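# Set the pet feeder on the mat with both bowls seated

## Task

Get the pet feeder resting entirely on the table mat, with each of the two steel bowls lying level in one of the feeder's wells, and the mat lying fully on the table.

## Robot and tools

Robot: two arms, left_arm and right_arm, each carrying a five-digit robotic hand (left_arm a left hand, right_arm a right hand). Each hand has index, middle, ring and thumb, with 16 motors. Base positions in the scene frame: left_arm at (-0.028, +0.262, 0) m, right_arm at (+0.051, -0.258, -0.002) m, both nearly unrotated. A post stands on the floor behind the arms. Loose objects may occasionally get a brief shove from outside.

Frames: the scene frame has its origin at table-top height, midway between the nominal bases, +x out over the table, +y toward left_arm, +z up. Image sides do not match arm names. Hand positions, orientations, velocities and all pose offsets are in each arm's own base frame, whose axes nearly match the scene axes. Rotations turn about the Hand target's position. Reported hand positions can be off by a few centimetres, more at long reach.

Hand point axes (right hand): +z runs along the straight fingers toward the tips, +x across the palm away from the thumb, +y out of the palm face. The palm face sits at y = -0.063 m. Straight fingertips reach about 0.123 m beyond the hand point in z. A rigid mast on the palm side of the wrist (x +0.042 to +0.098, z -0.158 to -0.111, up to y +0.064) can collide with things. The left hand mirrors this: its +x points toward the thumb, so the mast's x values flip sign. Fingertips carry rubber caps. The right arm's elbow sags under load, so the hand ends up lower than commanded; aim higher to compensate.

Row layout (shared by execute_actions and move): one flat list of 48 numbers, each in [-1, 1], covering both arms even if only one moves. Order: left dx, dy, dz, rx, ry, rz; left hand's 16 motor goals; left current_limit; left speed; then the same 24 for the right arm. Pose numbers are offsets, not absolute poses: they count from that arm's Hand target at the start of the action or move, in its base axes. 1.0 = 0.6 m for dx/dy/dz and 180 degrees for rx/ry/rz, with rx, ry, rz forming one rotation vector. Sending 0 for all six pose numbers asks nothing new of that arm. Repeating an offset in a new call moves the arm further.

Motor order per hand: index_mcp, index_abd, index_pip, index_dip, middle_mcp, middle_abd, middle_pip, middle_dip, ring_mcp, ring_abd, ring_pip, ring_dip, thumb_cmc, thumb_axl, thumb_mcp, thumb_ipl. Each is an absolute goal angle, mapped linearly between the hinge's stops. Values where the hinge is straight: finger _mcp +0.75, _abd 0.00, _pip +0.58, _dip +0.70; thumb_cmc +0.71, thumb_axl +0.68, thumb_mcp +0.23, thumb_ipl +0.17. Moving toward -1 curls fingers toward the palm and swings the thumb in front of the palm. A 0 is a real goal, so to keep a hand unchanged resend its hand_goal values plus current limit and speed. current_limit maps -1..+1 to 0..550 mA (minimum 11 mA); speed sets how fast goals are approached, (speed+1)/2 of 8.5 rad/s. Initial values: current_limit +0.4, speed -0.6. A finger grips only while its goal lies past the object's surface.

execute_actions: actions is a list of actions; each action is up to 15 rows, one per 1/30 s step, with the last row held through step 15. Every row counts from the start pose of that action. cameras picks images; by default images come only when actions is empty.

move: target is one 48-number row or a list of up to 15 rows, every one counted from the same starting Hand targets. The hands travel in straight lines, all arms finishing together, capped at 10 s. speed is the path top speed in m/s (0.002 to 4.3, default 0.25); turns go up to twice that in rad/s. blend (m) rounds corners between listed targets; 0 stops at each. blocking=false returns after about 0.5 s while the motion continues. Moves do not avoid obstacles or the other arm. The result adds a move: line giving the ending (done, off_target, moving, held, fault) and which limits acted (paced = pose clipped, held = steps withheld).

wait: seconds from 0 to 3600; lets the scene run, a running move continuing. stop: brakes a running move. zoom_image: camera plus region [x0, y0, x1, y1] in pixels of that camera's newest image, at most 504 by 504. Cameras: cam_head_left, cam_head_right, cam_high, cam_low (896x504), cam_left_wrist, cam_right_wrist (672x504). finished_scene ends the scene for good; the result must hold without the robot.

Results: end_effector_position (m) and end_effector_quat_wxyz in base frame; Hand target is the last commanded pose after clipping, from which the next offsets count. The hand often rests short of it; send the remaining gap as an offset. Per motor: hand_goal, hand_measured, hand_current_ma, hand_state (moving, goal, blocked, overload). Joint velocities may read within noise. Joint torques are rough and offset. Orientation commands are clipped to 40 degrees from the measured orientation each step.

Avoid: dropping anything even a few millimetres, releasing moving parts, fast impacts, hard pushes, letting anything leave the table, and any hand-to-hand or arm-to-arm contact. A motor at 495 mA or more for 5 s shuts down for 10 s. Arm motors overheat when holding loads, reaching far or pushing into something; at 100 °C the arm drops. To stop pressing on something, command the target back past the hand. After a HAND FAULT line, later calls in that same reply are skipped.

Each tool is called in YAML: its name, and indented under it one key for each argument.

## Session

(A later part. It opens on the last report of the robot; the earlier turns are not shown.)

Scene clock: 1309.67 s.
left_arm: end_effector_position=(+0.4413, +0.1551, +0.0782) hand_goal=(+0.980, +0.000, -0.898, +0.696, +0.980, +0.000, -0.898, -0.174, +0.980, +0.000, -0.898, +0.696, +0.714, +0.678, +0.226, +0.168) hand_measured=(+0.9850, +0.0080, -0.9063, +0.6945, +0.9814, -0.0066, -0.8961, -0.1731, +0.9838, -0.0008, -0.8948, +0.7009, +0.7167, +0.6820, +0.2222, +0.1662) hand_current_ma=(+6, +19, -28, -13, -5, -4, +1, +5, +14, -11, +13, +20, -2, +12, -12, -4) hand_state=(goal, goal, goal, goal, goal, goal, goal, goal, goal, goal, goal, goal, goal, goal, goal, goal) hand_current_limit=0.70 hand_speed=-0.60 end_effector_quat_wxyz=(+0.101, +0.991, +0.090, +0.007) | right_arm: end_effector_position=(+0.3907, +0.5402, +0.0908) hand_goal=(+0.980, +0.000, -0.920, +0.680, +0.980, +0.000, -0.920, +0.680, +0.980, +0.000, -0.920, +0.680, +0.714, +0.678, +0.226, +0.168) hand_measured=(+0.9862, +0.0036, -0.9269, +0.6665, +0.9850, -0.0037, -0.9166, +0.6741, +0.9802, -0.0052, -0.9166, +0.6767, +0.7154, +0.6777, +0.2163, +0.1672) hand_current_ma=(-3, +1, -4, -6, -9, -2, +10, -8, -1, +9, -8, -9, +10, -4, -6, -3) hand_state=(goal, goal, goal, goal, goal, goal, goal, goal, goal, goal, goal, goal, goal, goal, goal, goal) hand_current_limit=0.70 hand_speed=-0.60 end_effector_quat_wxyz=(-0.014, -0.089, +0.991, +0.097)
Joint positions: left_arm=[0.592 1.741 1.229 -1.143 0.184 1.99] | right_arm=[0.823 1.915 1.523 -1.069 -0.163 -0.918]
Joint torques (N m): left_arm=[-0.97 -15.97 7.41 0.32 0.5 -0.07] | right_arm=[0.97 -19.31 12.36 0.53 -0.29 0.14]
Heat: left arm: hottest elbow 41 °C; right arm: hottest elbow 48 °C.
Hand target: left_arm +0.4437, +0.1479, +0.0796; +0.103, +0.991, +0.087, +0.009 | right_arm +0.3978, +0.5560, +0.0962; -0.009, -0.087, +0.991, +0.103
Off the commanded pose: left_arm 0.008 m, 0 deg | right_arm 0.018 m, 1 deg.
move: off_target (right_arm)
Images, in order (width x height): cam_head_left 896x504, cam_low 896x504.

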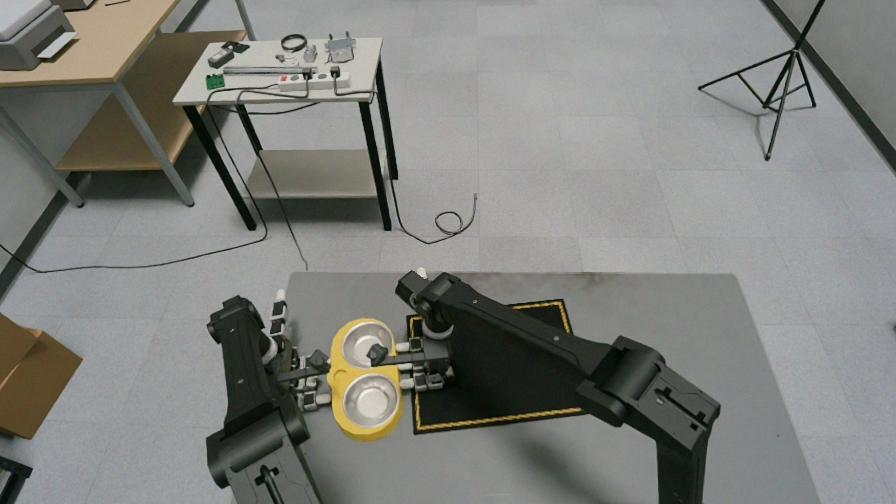

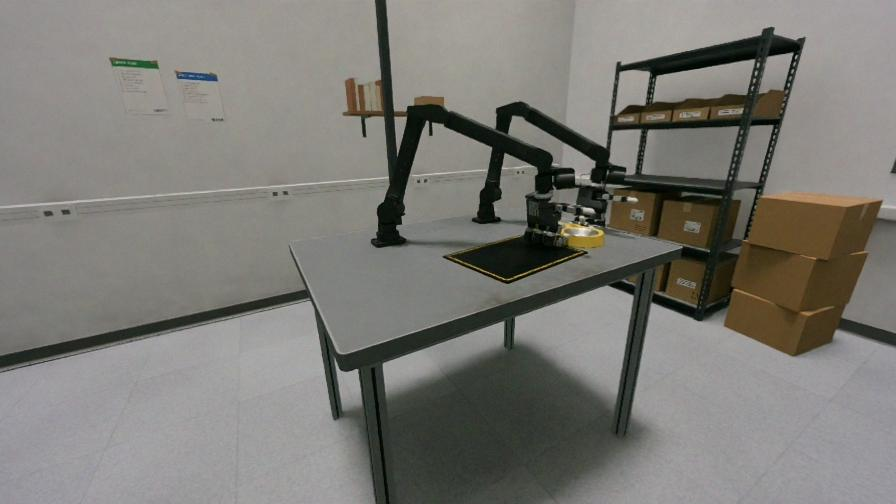

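move:
  target:
    - [0.01,-0.085,0,0,0,0,0.98,0,-0.898,0.696,0.98,0,-0.898,-0.174,0.98,0,-0.898,0.696,0.714,0.678,0.226,0.168,0.7,-0.6,-0.01,0.085,0.01,0,0,0,0.98,0,-0.92,0.68,0.98,0,-0.92,0.68,0.98,0,-0.92,0.68,0.714,0.678,0.226,0.168,0.7,-0.6]
    - [0.01,-0.095,0,0,0,0,0.98,0,-0.898,0.696,0.98,0,-0.898,-0.174,0.98,0,-0.898,0.696,0.714,0.678,0.226,0.168,0.7,-0.6,-0.01,0.095,0.065,0,0,0,0.98,0,-0.92,0.68,0.98,0,-0.92,0.68,0.98,0,-0.92,0.68,0.714,0.678,0.226,0.168,0.7,-0.6]
  speed: 0.05
  cameras: ["cam_low","cam_head_left"]

zoom_image:
  camera: "cam_low"
  region: [530, 200, 620, 250]

zoom_image:
  camera: "cam_head_left"
  region: [240, 300, 500, 460]

Scene clock: 1322.07 s.
left_arm: end_effector_position=(+0.4456, +0.1423, +0.0819) hand_goal=(+0.980, +0.000, -0.898, +0.696, +0.980, +0.000, -0.898, -0.174, +0.980, +0.000, -0.898, +0.696, +0.714, +0.678, +0.226, +0.168) hand_measured=(+1.0000, +0.0065, -0.8858, +0.6996, +0.9766, -0.0066, -0.8961, -0.1731, +1.0000, -0.0023, -0.9012, +0.6932, +0.7167, +0.6820, +0.2222, +0.1662) hand_current_ma=(+67, +18, +38, +7, -16, -1, +1, +2, +78, -15, -1, -8, +1, +1, -7, +0) hand_state=(blocked, goal, goal, goal, goal, goal, goal, goal, blocked, goal, goal, goal, goal, goal, goal, goal) hand_current_limit=0.70 hand_speed=-0.60 end_effector_quat_wxyz=(+0.066, +0.992, +0.106, +0.020) | right_arm: end_effector_position=(+0.3969, +0.5451, +0.0957) hand_goal=(+0.980, +0.000, -0.920, +0.680, +0.980, +0.000, -0.920, +0.680, +0.980, +0.000, -0.920, +0.680, +0.714, +0.678, +0.226, +0.168) hand_measured=(+0.9959, +0.0051, -0.9076, +0.6792, +1.0000, -0.0008, -0.8858, +0.6907, +1.0000, -0.0037, -0.8768, +0.6971, +0.7154, +0.6777, +0.2163, +0.1681) hand_current_ma=(-11, -8, -6, -10, -1, -8, +8, +2, -4, +13, -8, -13, +16, -8, -2, -18) hand_state=(goal, goal, goal, goal, blocked, goal, blocked, goal, blocked, goal, blocked, goal, goal, goal, goal, goal) hand_current_limit=0.70 hand_speed=-0.60 end_effector_quat_wxyz=(-0.034, -0.083, +0.995, +0.047)
Joint positions: left_arm=[0.548 1.681 1.18 -1.09 0.136 1.908] | right_arm=[0.835 1.974 1.663 -1.245 -0.115 -0.901]
Joint torques (N m): left_arm=[-5.36 -15.03 5.33 -0.18 2.31 -0.34] | right_arm=[5.77 -21.25 16.16 2.17 -2.3 0.65]
Heat: left arm: hottest elbow 40 °C; right arm: hottest elbow 49 °C.
Hand target: left_arm +0.4497, +0.0910, +0.0796; +0.103, +0.991, +0.087, +0.009 | right_arm +0.3918, +0.6131, +0.1352; -0.009, -0.087, +0.991, +0.103
Off the commanded pose: left_arm 0.052 m, 5 deg | right_arm 0.079 m, 7 deg.
move: off_target (left_arm, right_arm)
Images, in order (width x height): cam_head_left 896x504, cam_low 896x504.

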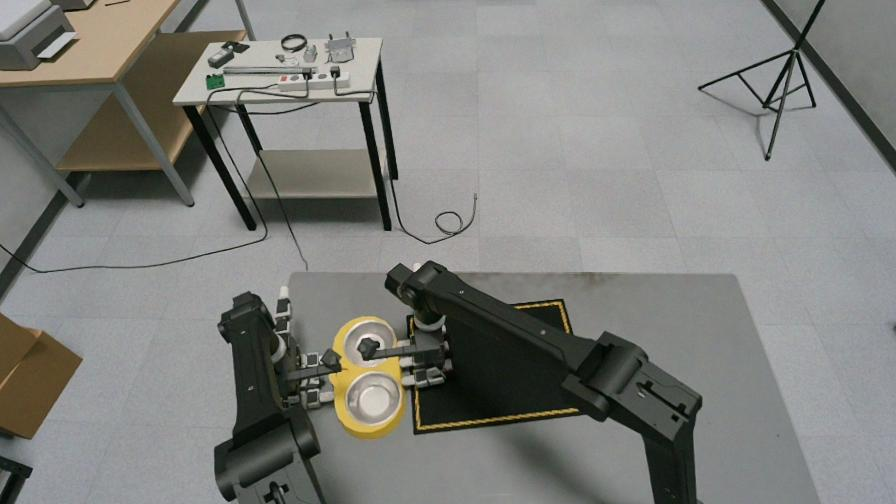

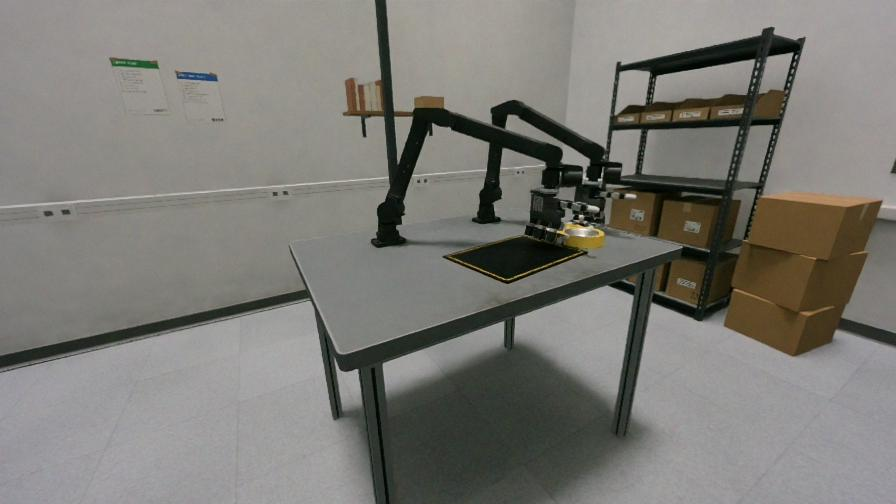

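Scaled by 5.600 from the camera's image (finer frame: 1280x720).

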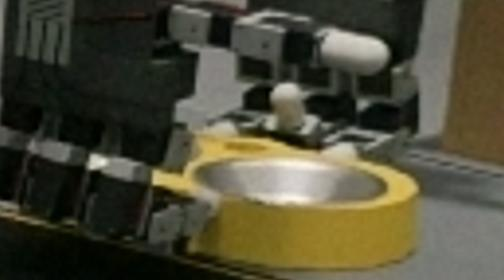

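Scaled by 1.938 from the camera's image (finer frame: 1280x720).

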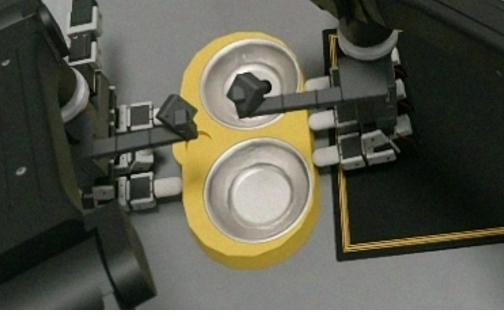

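move:
  target: [0,0,0,0,0,0,0.98,0,-0.898,0.696,0.98,0,-0.898,-0.174,0.98,0,-0.898,0.696,0.714,0.678,0.226,0.168,0.7,-0.6,0,0.01,0.06,0,0,0,0.98,0,-0.96,0.64,0.98,0,-0.96,0.64,0.98,0,-0.96,0.64,0.714,0.678,0.226,0.168,0.7,-0.6]
  speed: 0.05
  cameras: ["cam_low","cam_head_left"]

zoom_image:
  camera: "cam_low"
  region: [530, 200, 620, 250]

zoom_image:
  camera: "cam_head_left"
  region: [240, 300, 500, 460]

Scene clock: 1329.93 s.
left_arm: end_effector_position=(+0.4468, +0.1427, +0.0828) hand_goal=(+0.980, +0.000, -0.898, +0.696, +0.980, +0.000, -0.898, -0.174, +0.980, +0.000, -0.898, +0.696, +0.714, +0.678, +0.226, +0.168) hand_measured=(+0.9995, +0.0065, -0.8858, +0.6996, +0.9766, -0.0066, -0.8961, -0.1731, +1.0000, -0.0023, -0.9025, +0.6932, +0.7167, +0.6820, +0.2222, +0.1662) hand_current_ma=(+67, +19, +36, +8, -18, +0, +2, +6, +83, -13, -8, -3, -2, +7, -13, +0) hand_state=(blocked, goal, goal, goal, goal, goal, goal, goal, blocked, goal, goal, goal, goal, goal, goal, goal) hand_current_limit=0.70 hand_speed=-0.60 end_effector_quat_wxyz=(+0.062, +0.992, +0.107, +0.022) | right_arm: end_effector_position=(+0.3990, +0.5502, +0.1251) hand_goal=(+0.980, +0.000, -0.960, +0.640, +0.980, +0.000, -0.960, +0.640, +0.980, +0.000, -0.960, +0.640, +0.714, +0.678, +0.226, +0.168) hand_measured=(+0.9850, +0.0036, -0.9269, +0.6576, +1.0000, -0.0023, -0.8884, +0.6830, +1.0000, -0.0037, -0.8730, +0.6945, +0.7154, +0.6767, +0.2163, +0.1672) hand_current_ma=(-14, -2, -3, -9, -14, -6, -1, -7, -8, +9, +14, +3, +11, -3, -13, +7) hand_state=(goal, goal, blocked, goal, blocked, goal, blocked, blocked, blocked, goal, blocked, blocked, goal, goal, goal, goal) hand_current_limit=0.70 hand_speed=-0.60 end_effector_quat_wxyz=(-0.039, -0.082, +0.995, +0.041)
Joint positions: left_arm=[0.546 1.678 1.18 -1.087 0.131 1.902] | right_arm=[0.838 1.976 1.748 -1.345 -0.113 -0.898]
Joint torques (N m): left_arm=[-5.19 -14.68 5.38 -0.29 2.47 -0.28] | right_arm=[5.95 -22.48 16.31 2.35 -2.39 0.67]
Motor temperatures (°C): left_arm=[28 33 39 30 32 28] | right_arm=[28 33 51 27 31 28]
Heat: left arm: hottest elbow 39 °C; right arm: hottest elbow 51 °C.
Hand target: left_arm +0.4498, +0.0909, +0.0796; +0.103, +0.991, +0.087, +0.009 | right_arm +0.3917, +0.6192, +0.1711; -0.009, -0.087, +0.991, +0.103
Off the commanded pose: left_arm 0.052 m, 5 deg | right_arm 0.083 m, 8 deg.
move: off_target (right_arm)
Images, in order (width x height): cam_head_left 896x504, cam_low 896x504.

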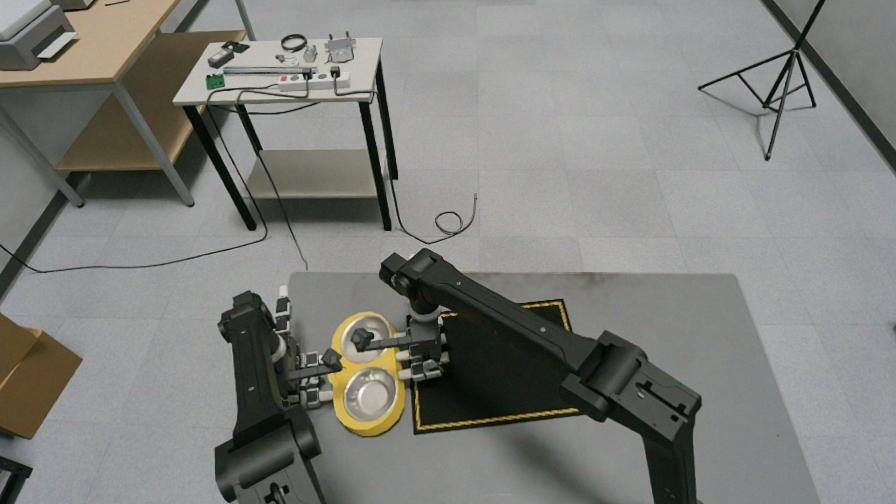

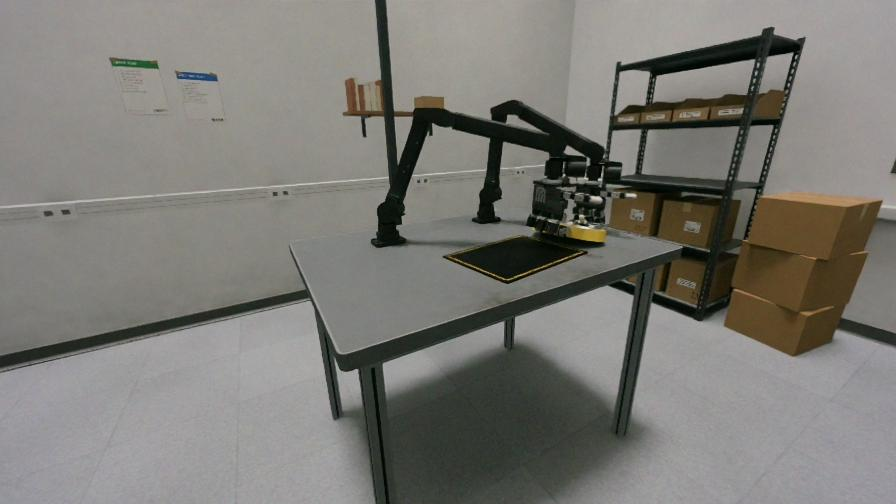

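Scaled by 5.600 from the camera's image (finer frame: 1280x720).

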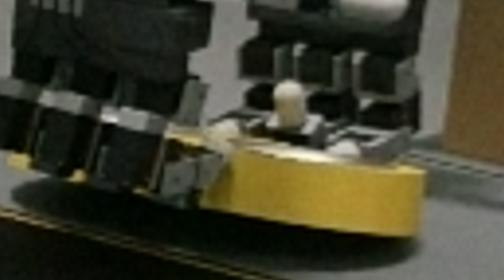

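Scaled by 1.938 from the camera's image (finer frame: 1280x720).

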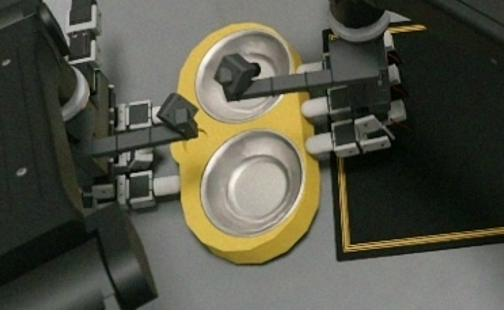

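move:
  target: [0,-0.115,0,0,0,0,0.98,0,-0.898,0.696,0.98,0,-0.898,-0.174,0.98,0,-0.898,0.696,0.714,0.678,0.226,0.168,0.7,-0.6,0,-0.1,0,0,0,0,0.98,0,-0.96,0.64,0.98,0,-0.96,0.64,0.98,0,-0.96,0.64,0.714,0.678,0.226,0.168,0.7,-0.6]
  speed: 0.04
  cameras: ["cam_low","cam_head_left"]

zoom_image:
  camera: "cam_low"
  region: [510, 200, 600, 250]

zoom_image:
  camera: "cam_head_left"
  region: [240, 300, 500, 460]

Scene clock: 1344.83 s.
left_arm: end_effector_position=(+0.4529, +0.0619, +0.0782) hand_goal=(+0.980, +0.000, -0.898, +0.696, +0.980, +0.000, -0.898, -0.174, +0.980, +0.000, -0.898, +0.696, +0.714, +0.678, +0.226, +0.168) hand_measured=(+1.0000, +0.0051, -0.8358, +0.7684, +0.9766, -0.0066, -0.8961, -0.1731, +1.0000, +0.0021, -0.8281, +0.7493, +0.7167, +0.6820, +0.2222, +0.1662) hand_current_ma=(+60, +14, +218, +254, -20, -14, -1, +8, +82, -6, +261, +183, -7, +1, -10, -7) hand_state=(blocked, goal, blocked, blocked, goal, goal, goal, goal, blocked, goal, blocked, blocked, goal, goal, goal, goal) hand_current_limit=0.70 hand_speed=-0.60 end_effector_quat_wxyz=(+0.072, +0.991, +0.110, +0.015) | right_arm: end_effector_position=(+0.3954, +0.5463, +0.2091) hand_goal=(+0.980, +0.000, -0.960, +0.640, +0.980, +0.000, -0.960, +0.640, +0.980, +0.000, -0.960, +0.640, +0.714, +0.678, +0.226, +0.168) hand_measured=(+0.9730, +0.0036, -0.9949, +0.6193, +0.9645, -0.0037, -1.0000, +0.5888, +0.9524, -0.0623, -1.0000, +0.5480, +0.7142, +0.6777, +0.2163, +0.1681) hand_current_ma=(-5, -2, -5, -9, -9, -8, +0, -5, +0, -1, -15, -20, +11, +1, +4, +4) hand_state=(goal, goal, blocked, blocked, goal, goal, blocked, blocked, blocked, blocked, blocked, blocked, goal, goal, goal, goal) hand_current_limit=0.70 hand_speed=-0.60 end_effector_quat_wxyz=(+0.006, -0.086, +0.990, +0.110)
Joint positions: left_arm=[0.385 1.619 1.086 -1.047 0.148 1.735] | right_arm=[0.828 1.828 1.705 -1.289 -0.154 -0.905]
Joint torques (N m): left_arm=[-4.13 -14.1 5.89 0.17 2.21 -0.09] | right_arm=[1.61 -15.68 7.2 2.28 -0.58 0.1]
Heat: left arm: hottest elbow 38 °C; right arm: hottest elbow 52 °C.
Hand target: left_arm +0.4498, +0.0219, +0.0797; +0.103, +0.991, +0.087, +0.009 | right_arm +0.3917, +0.5592, +0.1710; -0.009, -0.087, +0.991, +0.103
Off the commanded pose: left_arm 0.040 m, 4 deg | right_arm 0.040 m, 2 deg.
move: off_target (left_arm, right_arm)
Images, in order (width x height): cam_head_left 896x504, cam_low 896x504.

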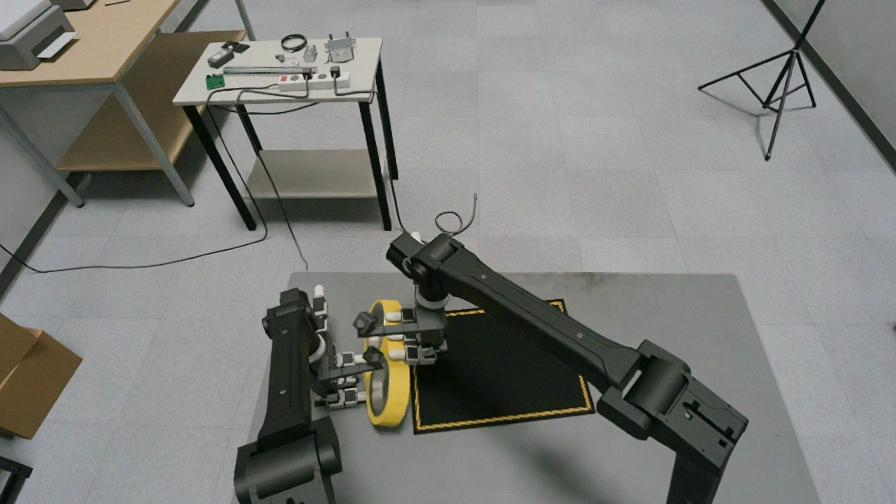

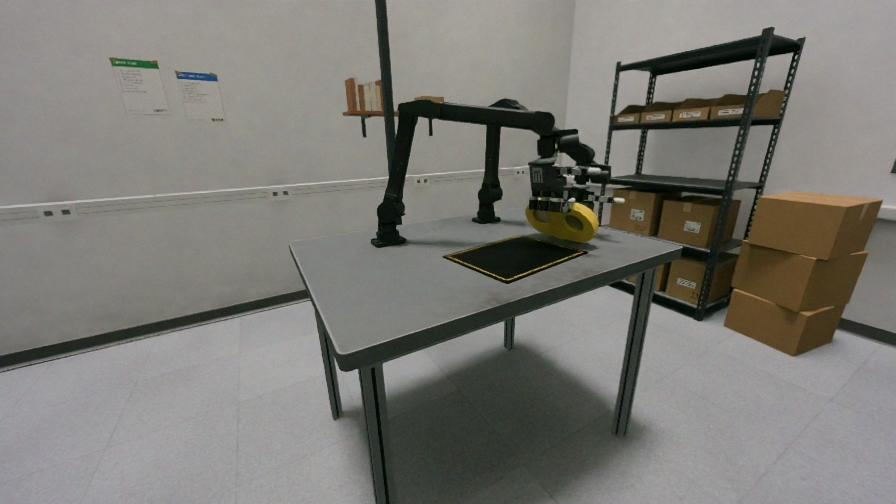

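Scaled by 5.600 from the camera's image (finer frame: 1280x720).

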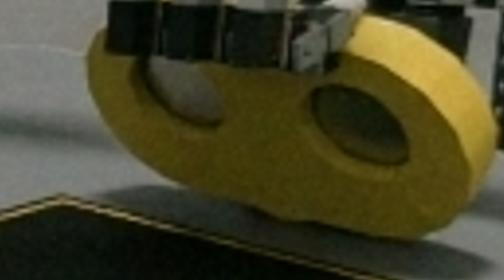

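Scaled by 1.938 from the camera's image (finer frame: 1280x720).

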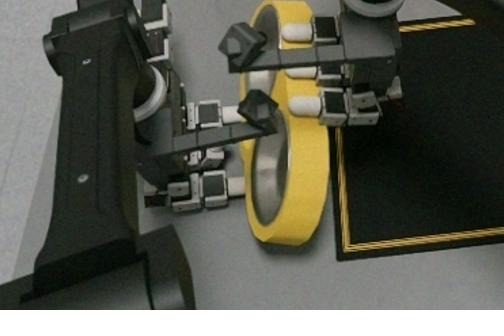

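move:
  target: [0,-0.01,0,0,0,0,0.98,0,-0.898,0.696,0.98,0,-0.898,-0.174,0.98,0,-0.898,0.696,0.714,0.678,0.226,0.168,0.7,-0.6,0,-0.033,-0.0167,0,0,0,0.98,0,-0.96,0.64,0.98,0,-0.96,0.64,0.98,0,-0.96,0.64,0.714,0.678,0.226,0.168,0.7,-0.6]
  speed: 0.03
  cameras: ["cam_low","cam_head_left","cam_high"]

zoom_image:
  camera: "cam_low"
  region: [510, 180, 630, 260]

zoom_image:
  camera: "cam_head_left"
  region: [240, 290, 500, 450]

zoom_image:
  camera: "cam_high"
  region: [480, 150, 740, 310]

Scene clock: 1410.10 s.
left_arm: end_effector_position=(+0.4530, +0.0548, +0.0780) hand_goal=(+0.980, +0.000, -0.898, +0.696, +0.980, +0.000, -0.898, -0.174, +0.980, +0.000, -0.898, +0.696, +0.714, +0.678, +0.226, +0.168) hand_measured=(+1.0000, +0.0051, -0.8358, +0.7671, +0.9766, -0.0066, -0.8961, -0.1731, +1.0000, +0.0021, -0.8281, +0.7493, +0.7154, +0.6820, +0.2222, +0.1662) hand_current_ma=(+68, +18, +219, +252, -27, -7, +3, +11, +80, -2, +255, +191, +0, +4, -17, +3) hand_state=(blocked, goal, blocked, blocked, goal, goal, goal, goal, blocked, goal, blocked, blocked, goal, goal, goal, goal) hand_current_limit=0.70 hand_speed=-0.60 end_effector_quat_wxyz=(+0.072, +0.991, +0.110, +0.015) | right_arm: end_effector_position=(+0.3971, +0.5300, +0.2024) hand_goal=(+0.980, +0.000, -0.960, +0.640, +0.980, +0.000, -0.960, +0.640, +0.980, +0.000, -0.960, +0.640, +0.714, +0.678, +0.226, +0.168) hand_measured=(+0.9573, +0.0051, -0.9936, +0.6193, +0.9416, -0.0037, -1.0000, +0.5888, +0.9283, -0.0623, -1.0000, +0.5467, +0.7167, +0.6767, +0.2163, +0.1681) hand_current_ma=(-10, -10, +0, -2, -17, -11, +0, -14, -3, +2, -13, -6, +10, -1, -5, -11) hand_state=(blocked, goal, blocked, blocked, blocked, goal, blocked, blocked, blocked, blocked, blocked, blocked, goal, goal, goal, goal) hand_current_limit=0.70 hand_speed=-0.60 end_effector_quat_wxyz=(+0.010, -0.085, +0.990, +0.115)
Joint positions: left_arm=[0.369 1.614 1.079 -1.044 0.146 1.72] | right_arm=[0.806 1.794 1.635 -1.242 -0.16 -0.922]
Joint torques (N m): left_arm=[-3.96 -13.98 5.96 0.23 2.25 -0.09] | right_arm=[1.44 -15.33 7.02 1.98 -0.48 0.03]
Motor temperatures (°C): left_arm=[28 32 37 30 41 28] | right_arm=[28 34 44 27 30 28]
Heat: left arm: hottest wrist yaw 41 °C; right arm: hottest elbow 44 °C.
Hand target: left_arm +0.4498, +0.0159, +0.0796; +0.103, +0.991, +0.087, +0.009 | right_arm +0.3917, +0.5393, +0.1610; -0.009, -0.087, +0.991, +0.103
Off the commanded pose: left_arm 0.039 m, 4 deg | right_arm 0.043 m, 3 deg.
move: off_target (left_arm, right_arm)
Images, in order (width x height): cam_head_left 896x504, cam_high 896x504, cam_low 896x504.

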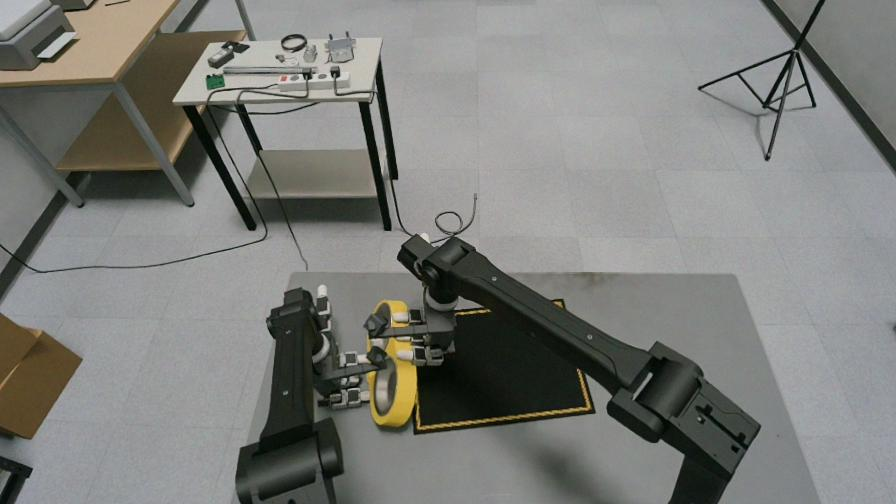

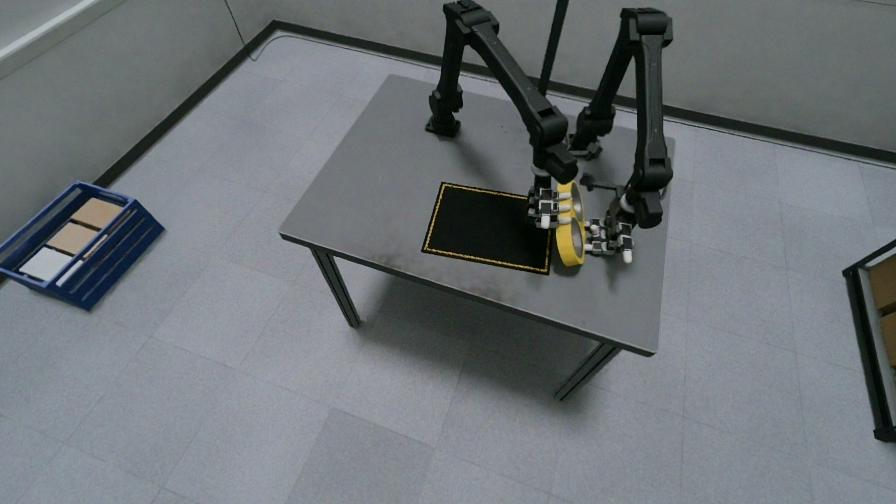

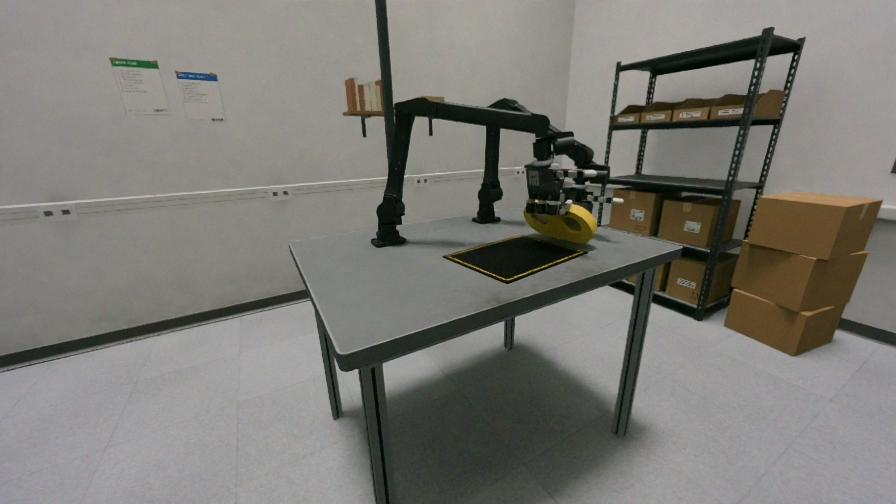

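Scaled by 4.200 from the camera's image (finer frame: 1280x720).

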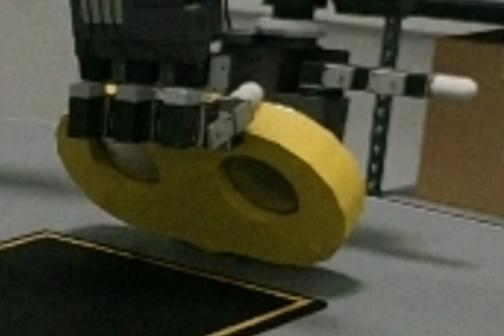

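Scaled by 1.938 from the camera's image (finer frame: 1280x720).

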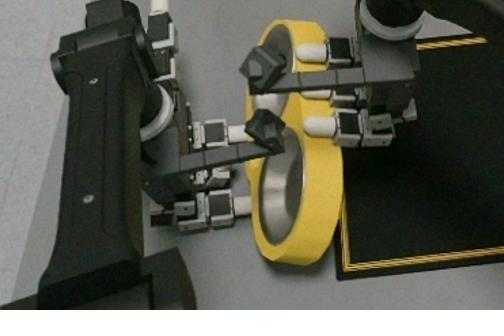

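Scaled by 1.938 from the camera's image (finer frame: 1280x720).

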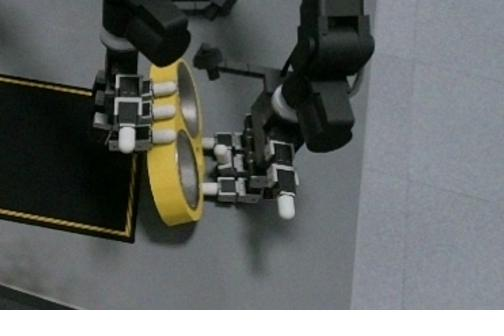

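move:
  target: [0,-0.013,0,0,0,0,0.98,0,-0.898,0.696,0.98,0,-0.898,-0.174,0.98,0,-0.898,0.696,0.714,0.678,0.226,0.168,0.7,-0.6,0,-0.05,-0.03,0,0,0,0.98,0,-0.96,0.64,0.98,0,-0.96,0.64,0.98,0,-0.96,0.64,0.714,0.678,0.226,0.168,0.7,-0.6]
  speed: 0.03
  cameras: ["cam_low","cam_head_left","cam_high"]

zoom_image:
  camera: "cam_low"
  region: [510, 180, 630, 260]

zoom_image:
  camera: "cam_head_left"
  region: [240, 290, 500, 450]

zoom_image:
  camera: "cam_high"
  region: [480, 150, 740, 310]

Scene clock: 1422.17 s.
left_arm: end_effector_position=(+0.4540, +0.0452, +0.0782) hand_goal=(+0.980, +0.000, -0.898, +0.696, +0.980, +0.000, -0.898, -0.174, +0.980, +0.000, -0.898, +0.696, +0.714, +0.678, +0.226, +0.168) hand_measured=(+1.0000, +0.0051, -0.8383, +0.7480, +0.9766, -0.0066, -0.8961, -0.1731, +1.0000, +0.0007, -0.8306, +0.7378, +0.7167, +0.6820, +0.2222, +0.1662) hand_current_ma=(+72, +25, +207, +180, -20, -9, +2, +2, +80, -3, +252, +144, -9, +5, -7, -2) hand_state=(blocked, goal, blocked, blocked, goal, goal, goal, goal, blocked, goal, blocked, blocked, goal, goal, goal, goal) hand_current_limit=0.70 hand_speed=-0.60 end_effector_quat_wxyz=(+0.075, +0.991, +0.113, +0.014) | right_arm: end_effector_position=(+0.4044, +0.4993, +0.1855) hand_goal=(+0.980, +0.000, -0.960, +0.640, +0.980, +0.000, -0.960, +0.640, +0.980, +0.000, -0.960, +0.640, +0.714, +0.678, +0.226, +0.168) hand_measured=(+0.9440, -0.0008, -1.0000, +0.6142, +0.9102, -0.0023, -1.0000, +0.5658, +0.8861, -0.0447, -1.0000, +0.5110, +0.7167, +0.6777, +0.2163, +0.1681) hand_current_ma=(-7, -11, -11, -6, -29, -8, -4, -17, -12, -1, -9, -17, +5, -1, -11, -3) hand_state=(blocked, goal, blocked, blocked, blocked, goal, blocked, blocked, blocked, blocked, blocked, blocked, goal, goal, goal, goal) hand_current_limit=0.70 hand_speed=-0.60 end_effector_quat_wxyz=(+0.015, -0.076, +0.990, +0.117)
Joint positions: left_arm=[0.35 1.608 1.07 -1.04 0.153 1.694] | right_arm=[0.761 1.752 1.529 -1.174 -0.163 -0.95]
Joint torques (N m): left_arm=[-3.9 -13.86 6.02 0.29 2.07 -0.01] | right_arm=[2.02 -14.39 6.39 1.8 -0.57 -0.1]
Heat: left arm: hottest wrist yaw 41 °C; right arm: hottest elbow 44 °C.
Hand target: left_arm +0.4497, +0.0080, +0.0796; +0.103, +0.991, +0.087, +0.009 | right_arm +0.3917, +0.5092, +0.1431; -0.009, -0.087, +0.991, +0.103
Off the commanded pose: left_arm 0.037 m, 4 deg | right_arm 0.046 m, 3 deg.
move: off_target (left_arm, right_arm)
Images, in order (width x height): cam_head_left 896x504, cam_high 896x504, cam_low 896x504.

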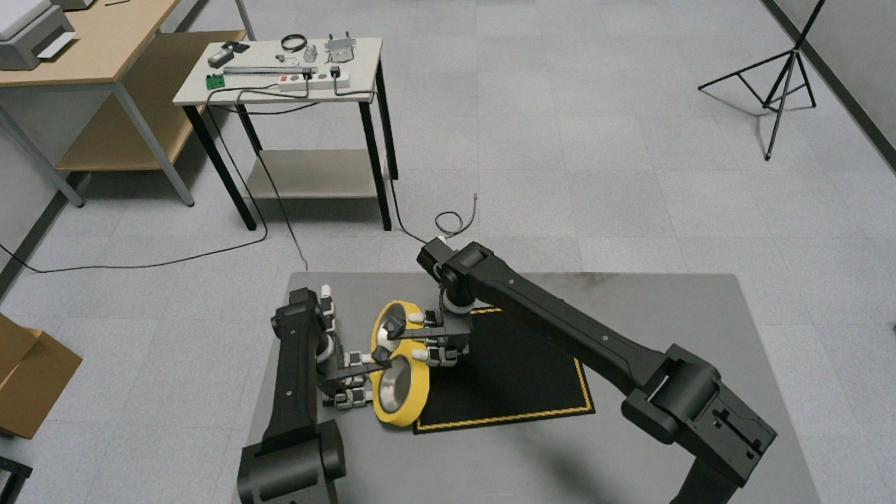

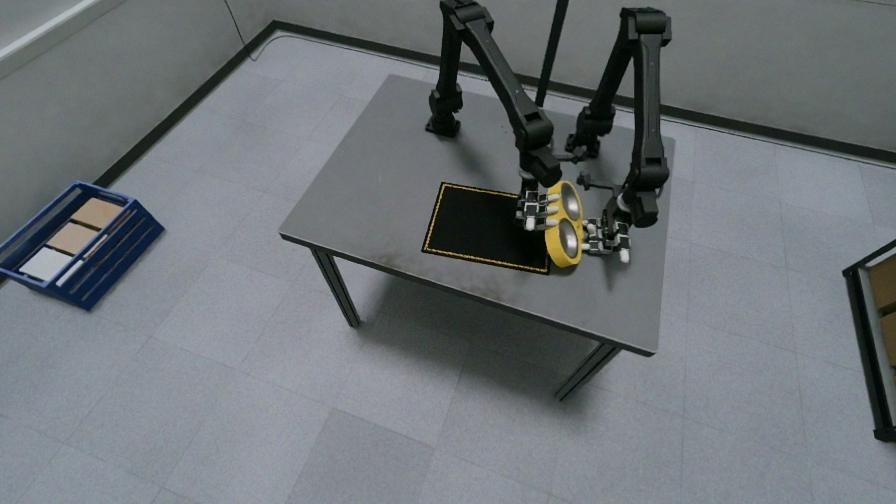

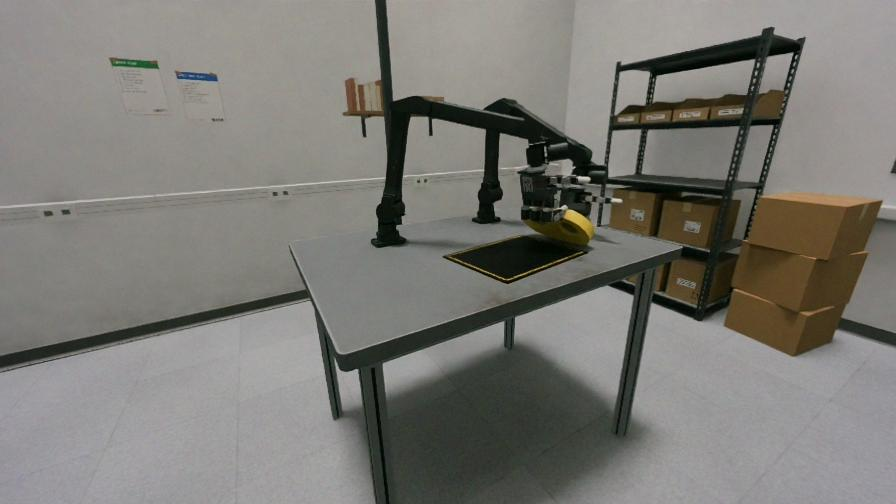

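Scaled by 4.200 from the camera's image (finer frame: 1280x720).

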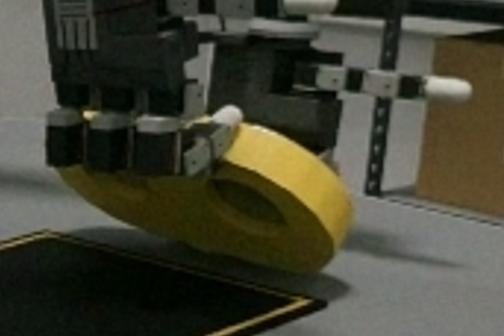

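Scaled by 1.938 from the camera's image (finer frame: 1280x720).

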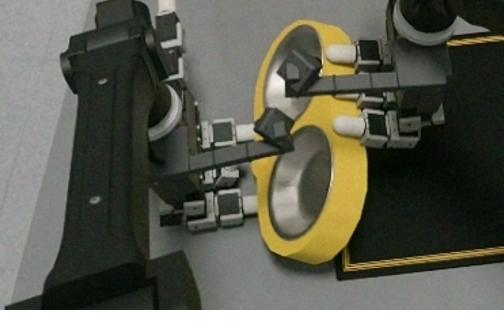

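Scaled by 1.938 from the camera's image (finer frame: 1280x720).

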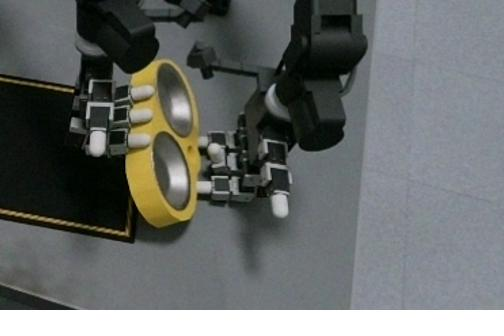

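move:
  target: [0,-0.02,0,0,0,0,0.98,0,-0.898,0.696,0.98,0,-0.898,-0.174,0.98,0,-0.898,0.696,0.714,0.678,0.226,0.168,0.7,-0.6,-0.01,-0.035,-0.005,0,0,0,0.98,0,-0.96,0.64,0.98,0,-0.96,0.64,0.98,0,-0.96,0.64,0.714,0.678,0.226,0.168,0.7,-0.6]
  speed: 0.03
  cameras: ["cam_low","cam_head_left","cam_high"]

zoom_image:
  camera: "cam_low"
  region: [510, 180, 630, 260]

zoom_image:
  camera: "cam_head_left"
  region: [240, 290, 500, 450]

Scene clock: 1439.97 s.
left_arm: end_effector_position=(+0.4518, +0.0348, +0.0775) hand_goal=(+0.980, +0.000, -0.898, +0.696, +0.980, +0.000, -0.898, -0.174, +0.980, +0.000, -0.898, +0.696, +0.714, +0.678, +0.226, +0.168) hand_measured=(+0.9995, +0.0065, -0.8589, +0.7200, +0.9766, -0.0081, -0.8961, -0.1744, +1.0000, +0.0021, -0.8473, +0.7315, +0.7167, +0.6820, +0.2222, +0.1662) hand_current_ma=(+73, +16, +138, +82, -27, -4, +10, +7, +81, -8, +186, +124, -1, +6, -7, -1) hand_state=(blocked, goal, blocked, blocked, goal, goal, goal, goal, blocked, goal, blocked, blocked, goal, goal, goal, goal) hand_current_limit=0.70 hand_speed=-0.60 end_effector_quat_wxyz=(+0.075, +0.991, +0.108, +0.013) | right_arm: end_effector_position=(+0.4020, +0.4738, +0.1715) hand_goal=(+0.980, +0.000, -0.960, +0.640, +0.980, +0.000, -0.960, +0.640, +0.980, +0.000, -0.960, +0.640, +0.714, +0.678, +0.226, +0.168) hand_measured=(+0.9392, +0.0007, -1.0000, +0.6028, +0.9066, -0.0023, -1.0000, +0.5620, +0.8909, -0.0418, -1.0000, +0.5136, +0.7154, +0.6777, +0.2173, +0.1681) hand_current_ma=(-17, -13, -16, -14, -17, -19, -5, -21, -15, +13, -10, -20, -4, +0, +3, +1) hand_state=(blocked, goal, blocked, blocked, blocked, goal, blocked, blocked, blocked, blocked, blocked, blocked, goal, goal, goal, goal) hand_current_limit=0.70 hand_speed=-0.60 end_effector_quat_wxyz=(+0.011, -0.072, +0.991, +0.108)
Joint positions: left_arm=[0.329 1.6 1.057 -1.036 0.153 1.683] | right_arm=[0.733 1.72 1.456 -1.155 -0.157 -0.97]
Joint torques (N m): left_arm=[-4.31 -13.74 6.16 0.4 2.09 -0.16] | right_arm=[2.84 -14.27 6.98 1.84 -0.93 -0.07]
Heat: left arm: hottest wrist yaw 41 °C; right arm: hottest elbow 44 °C.
Hand target: left_arm +0.4499, -0.0038, +0.0798; +0.103, +0.991, +0.087, +0.009 | right_arm +0.3856, +0.4884, +0.1400; -0.009, -0.087, +0.991, +0.103
Off the commanded pose: left_arm 0.039 m, 4 deg | right_arm 0.038 m, 3 deg.
move: off_target (left_arm, right_arm)
Images, in order (width x height): cam_head_left 896x504, cam_high 896x504, cam_low 896x504.

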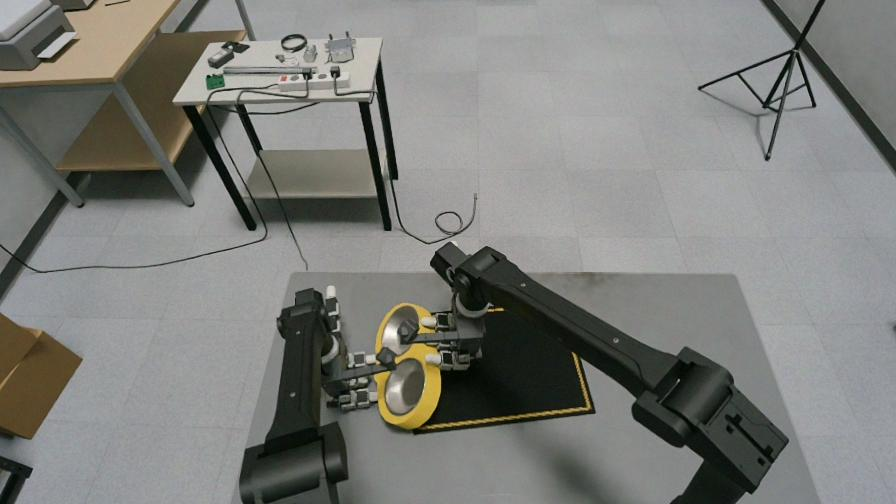

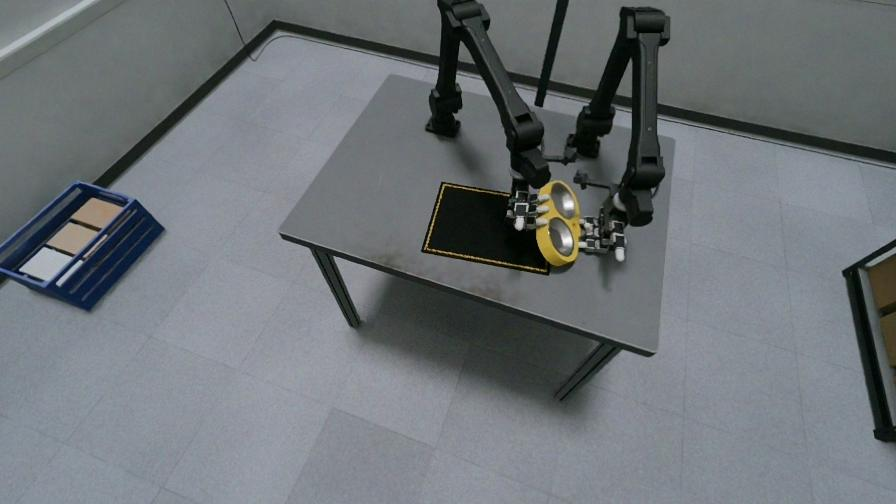

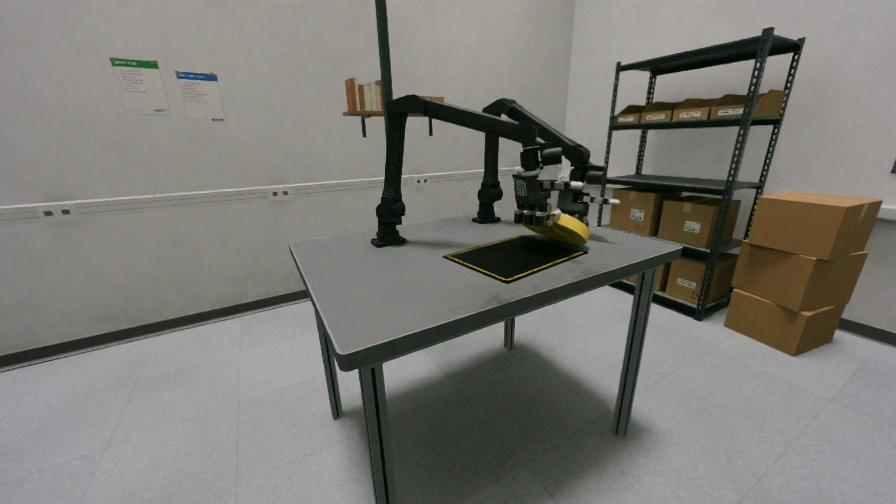

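Scaled by 4.200 from the camera's image (finer frame: 1280x720).

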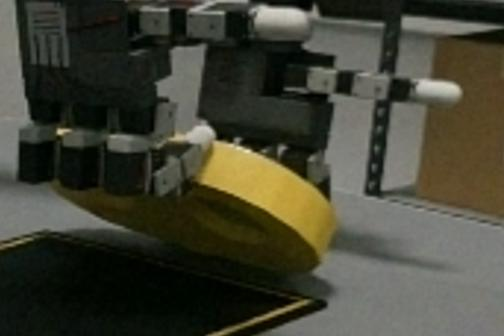

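Scaled by 1.938 from the camera's image (finer frame: 1280x720).

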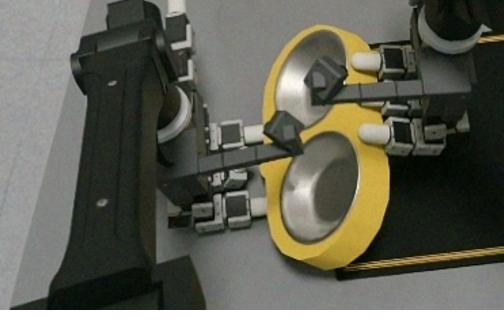

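move:
  target: [0,-0.018,0,0,0,0,0.98,0,-0.898,0.696,0.98,0,-0.898,-0.174,0.98,0,-0.898,0.696,0.714,0.678,0.226,0.168,0.7,-0.6,-0.005,-0.025,0,0,0,0,0.98,0,-0.96,0.64,0.98,0,-0.96,0.64,0.98,0,-0.96,0.64,0.714,0.678,0.226,0.168,0.7,-0.6]
  speed: 0.02
  cameras: ["cam_low","cam_head_left"]

zoom_image:
  camera: "cam_low"
  region: [510, 180, 630, 260]

zoom_image:
  camera: "cam_head_left"
  region: [240, 290, 500, 450]

Scene clock: 1462.97 s.
left_arm: end_effector_position=(+0.4498, +0.0246, +0.0771) hand_goal=(+0.980, +0.000, -0.898, +0.696, +0.980, +0.000, -0.898, -0.174, +0.980, +0.000, -0.898, +0.696, +0.714, +0.678, +0.226, +0.168) hand_measured=(+1.0000, +0.0065, -0.8691, +0.7085, +0.9766, -0.0081, -0.8961, -0.1731, +1.0000, +0.0021, -0.8512, +0.7315, +0.7167, +0.6820, +0.2222, +0.1662) hand_current_ma=(+66, +26, +98, +34, -23, -6, -1, +8, +81, -4, +181, +128, -5, +5, -11, +0) hand_state=(blocked, goal, blocked, goal, goal, goal, goal, goal, blocked, goal, blocked, blocked, goal, goal, goal, goal) hand_current_limit=0.70 hand_speed=-0.60 end_effector_quat_wxyz=(+0.075, +0.992, +0.106, +0.011) | right_arm: end_effector_position=(+0.3998, +0.4566, +0.1635) hand_goal=(+0.980, +0.000, -0.960, +0.640, +0.980, +0.000, -0.960, +0.640, +0.980, +0.000, -0.960, +0.640, +0.714, +0.678, +0.226, +0.168) hand_measured=(+0.9380, -0.0008, -1.0000, +0.6002, +0.9127, -0.0023, -0.9987, +0.5633, +0.9066, -0.0374, -1.0000, +0.5136, +0.7154, +0.6767, +0.2163, +0.1672) hand_current_ma=(+4, -4, -9, -4, -16, +1, -3, +1, -17, +4, -23, -22, +7, -11, -3, +13) hand_state=(blocked, goal, blocked, blocked, blocked, goal, blocked, blocked, blocked, blocked, blocked, blocked, goal, goal, goal, goal) hand_current_limit=0.70 hand_speed=-0.60 end_effector_quat_wxyz=(+0.007, -0.068, +0.992, +0.102)
Joint positions: left_arm=[0.307 1.591 1.045 -1.035 0.152 1.666] | right_arm=[0.713 1.699 1.412 -1.148 -0.154 -0.983]
Joint torques (N m): left_arm=[-4.54 -13.45 6.32 0.58 2.14 -0.25] | right_arm=[3.02 -14.92 7.27 1.87 -1.16 -0.13]
Heat: left arm: hottest wrist yaw 41 °C; right arm: hottest elbow 43 °C.
Hand target: left_arm +0.4499, -0.0146, +0.0798; +0.103, +0.991, +0.087, +0.009 | right_arm +0.3826, +0.4733, +0.1401; -0.009, -0.087, +0.991, +0.103
Off the commanded pose: left_arm 0.039 m, 4 deg | right_arm 0.034 m, 3 deg.
move: off_target (left_arm, right_arm)
Images, in order (width x height): cam_head_left 896x504, cam_low 896x504.

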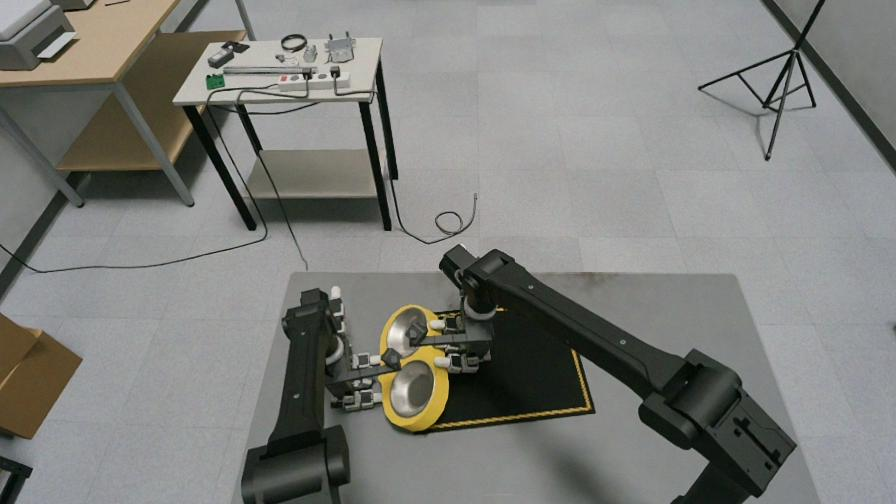

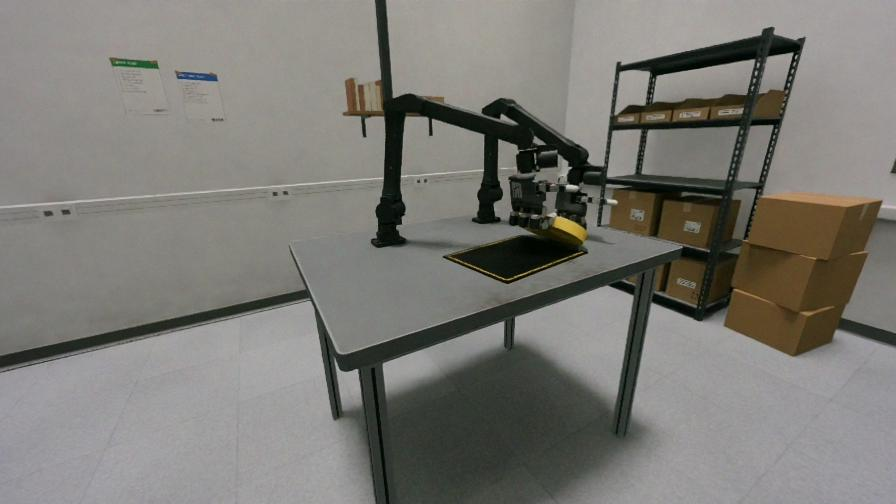

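Scaled by 4.200 from the camera's image (finer frame: 1280x720).

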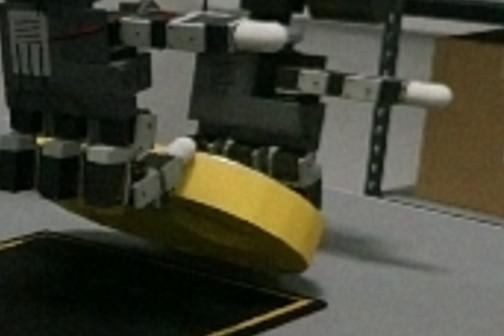

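Scaled by 1.938 from the camera's image (finer frame: 1280x720).

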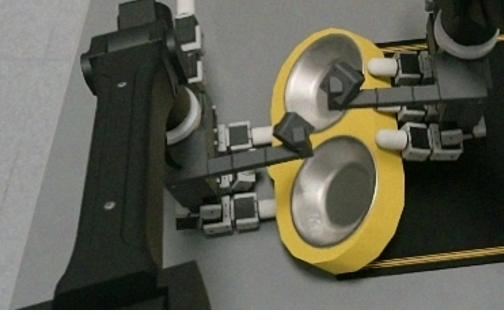

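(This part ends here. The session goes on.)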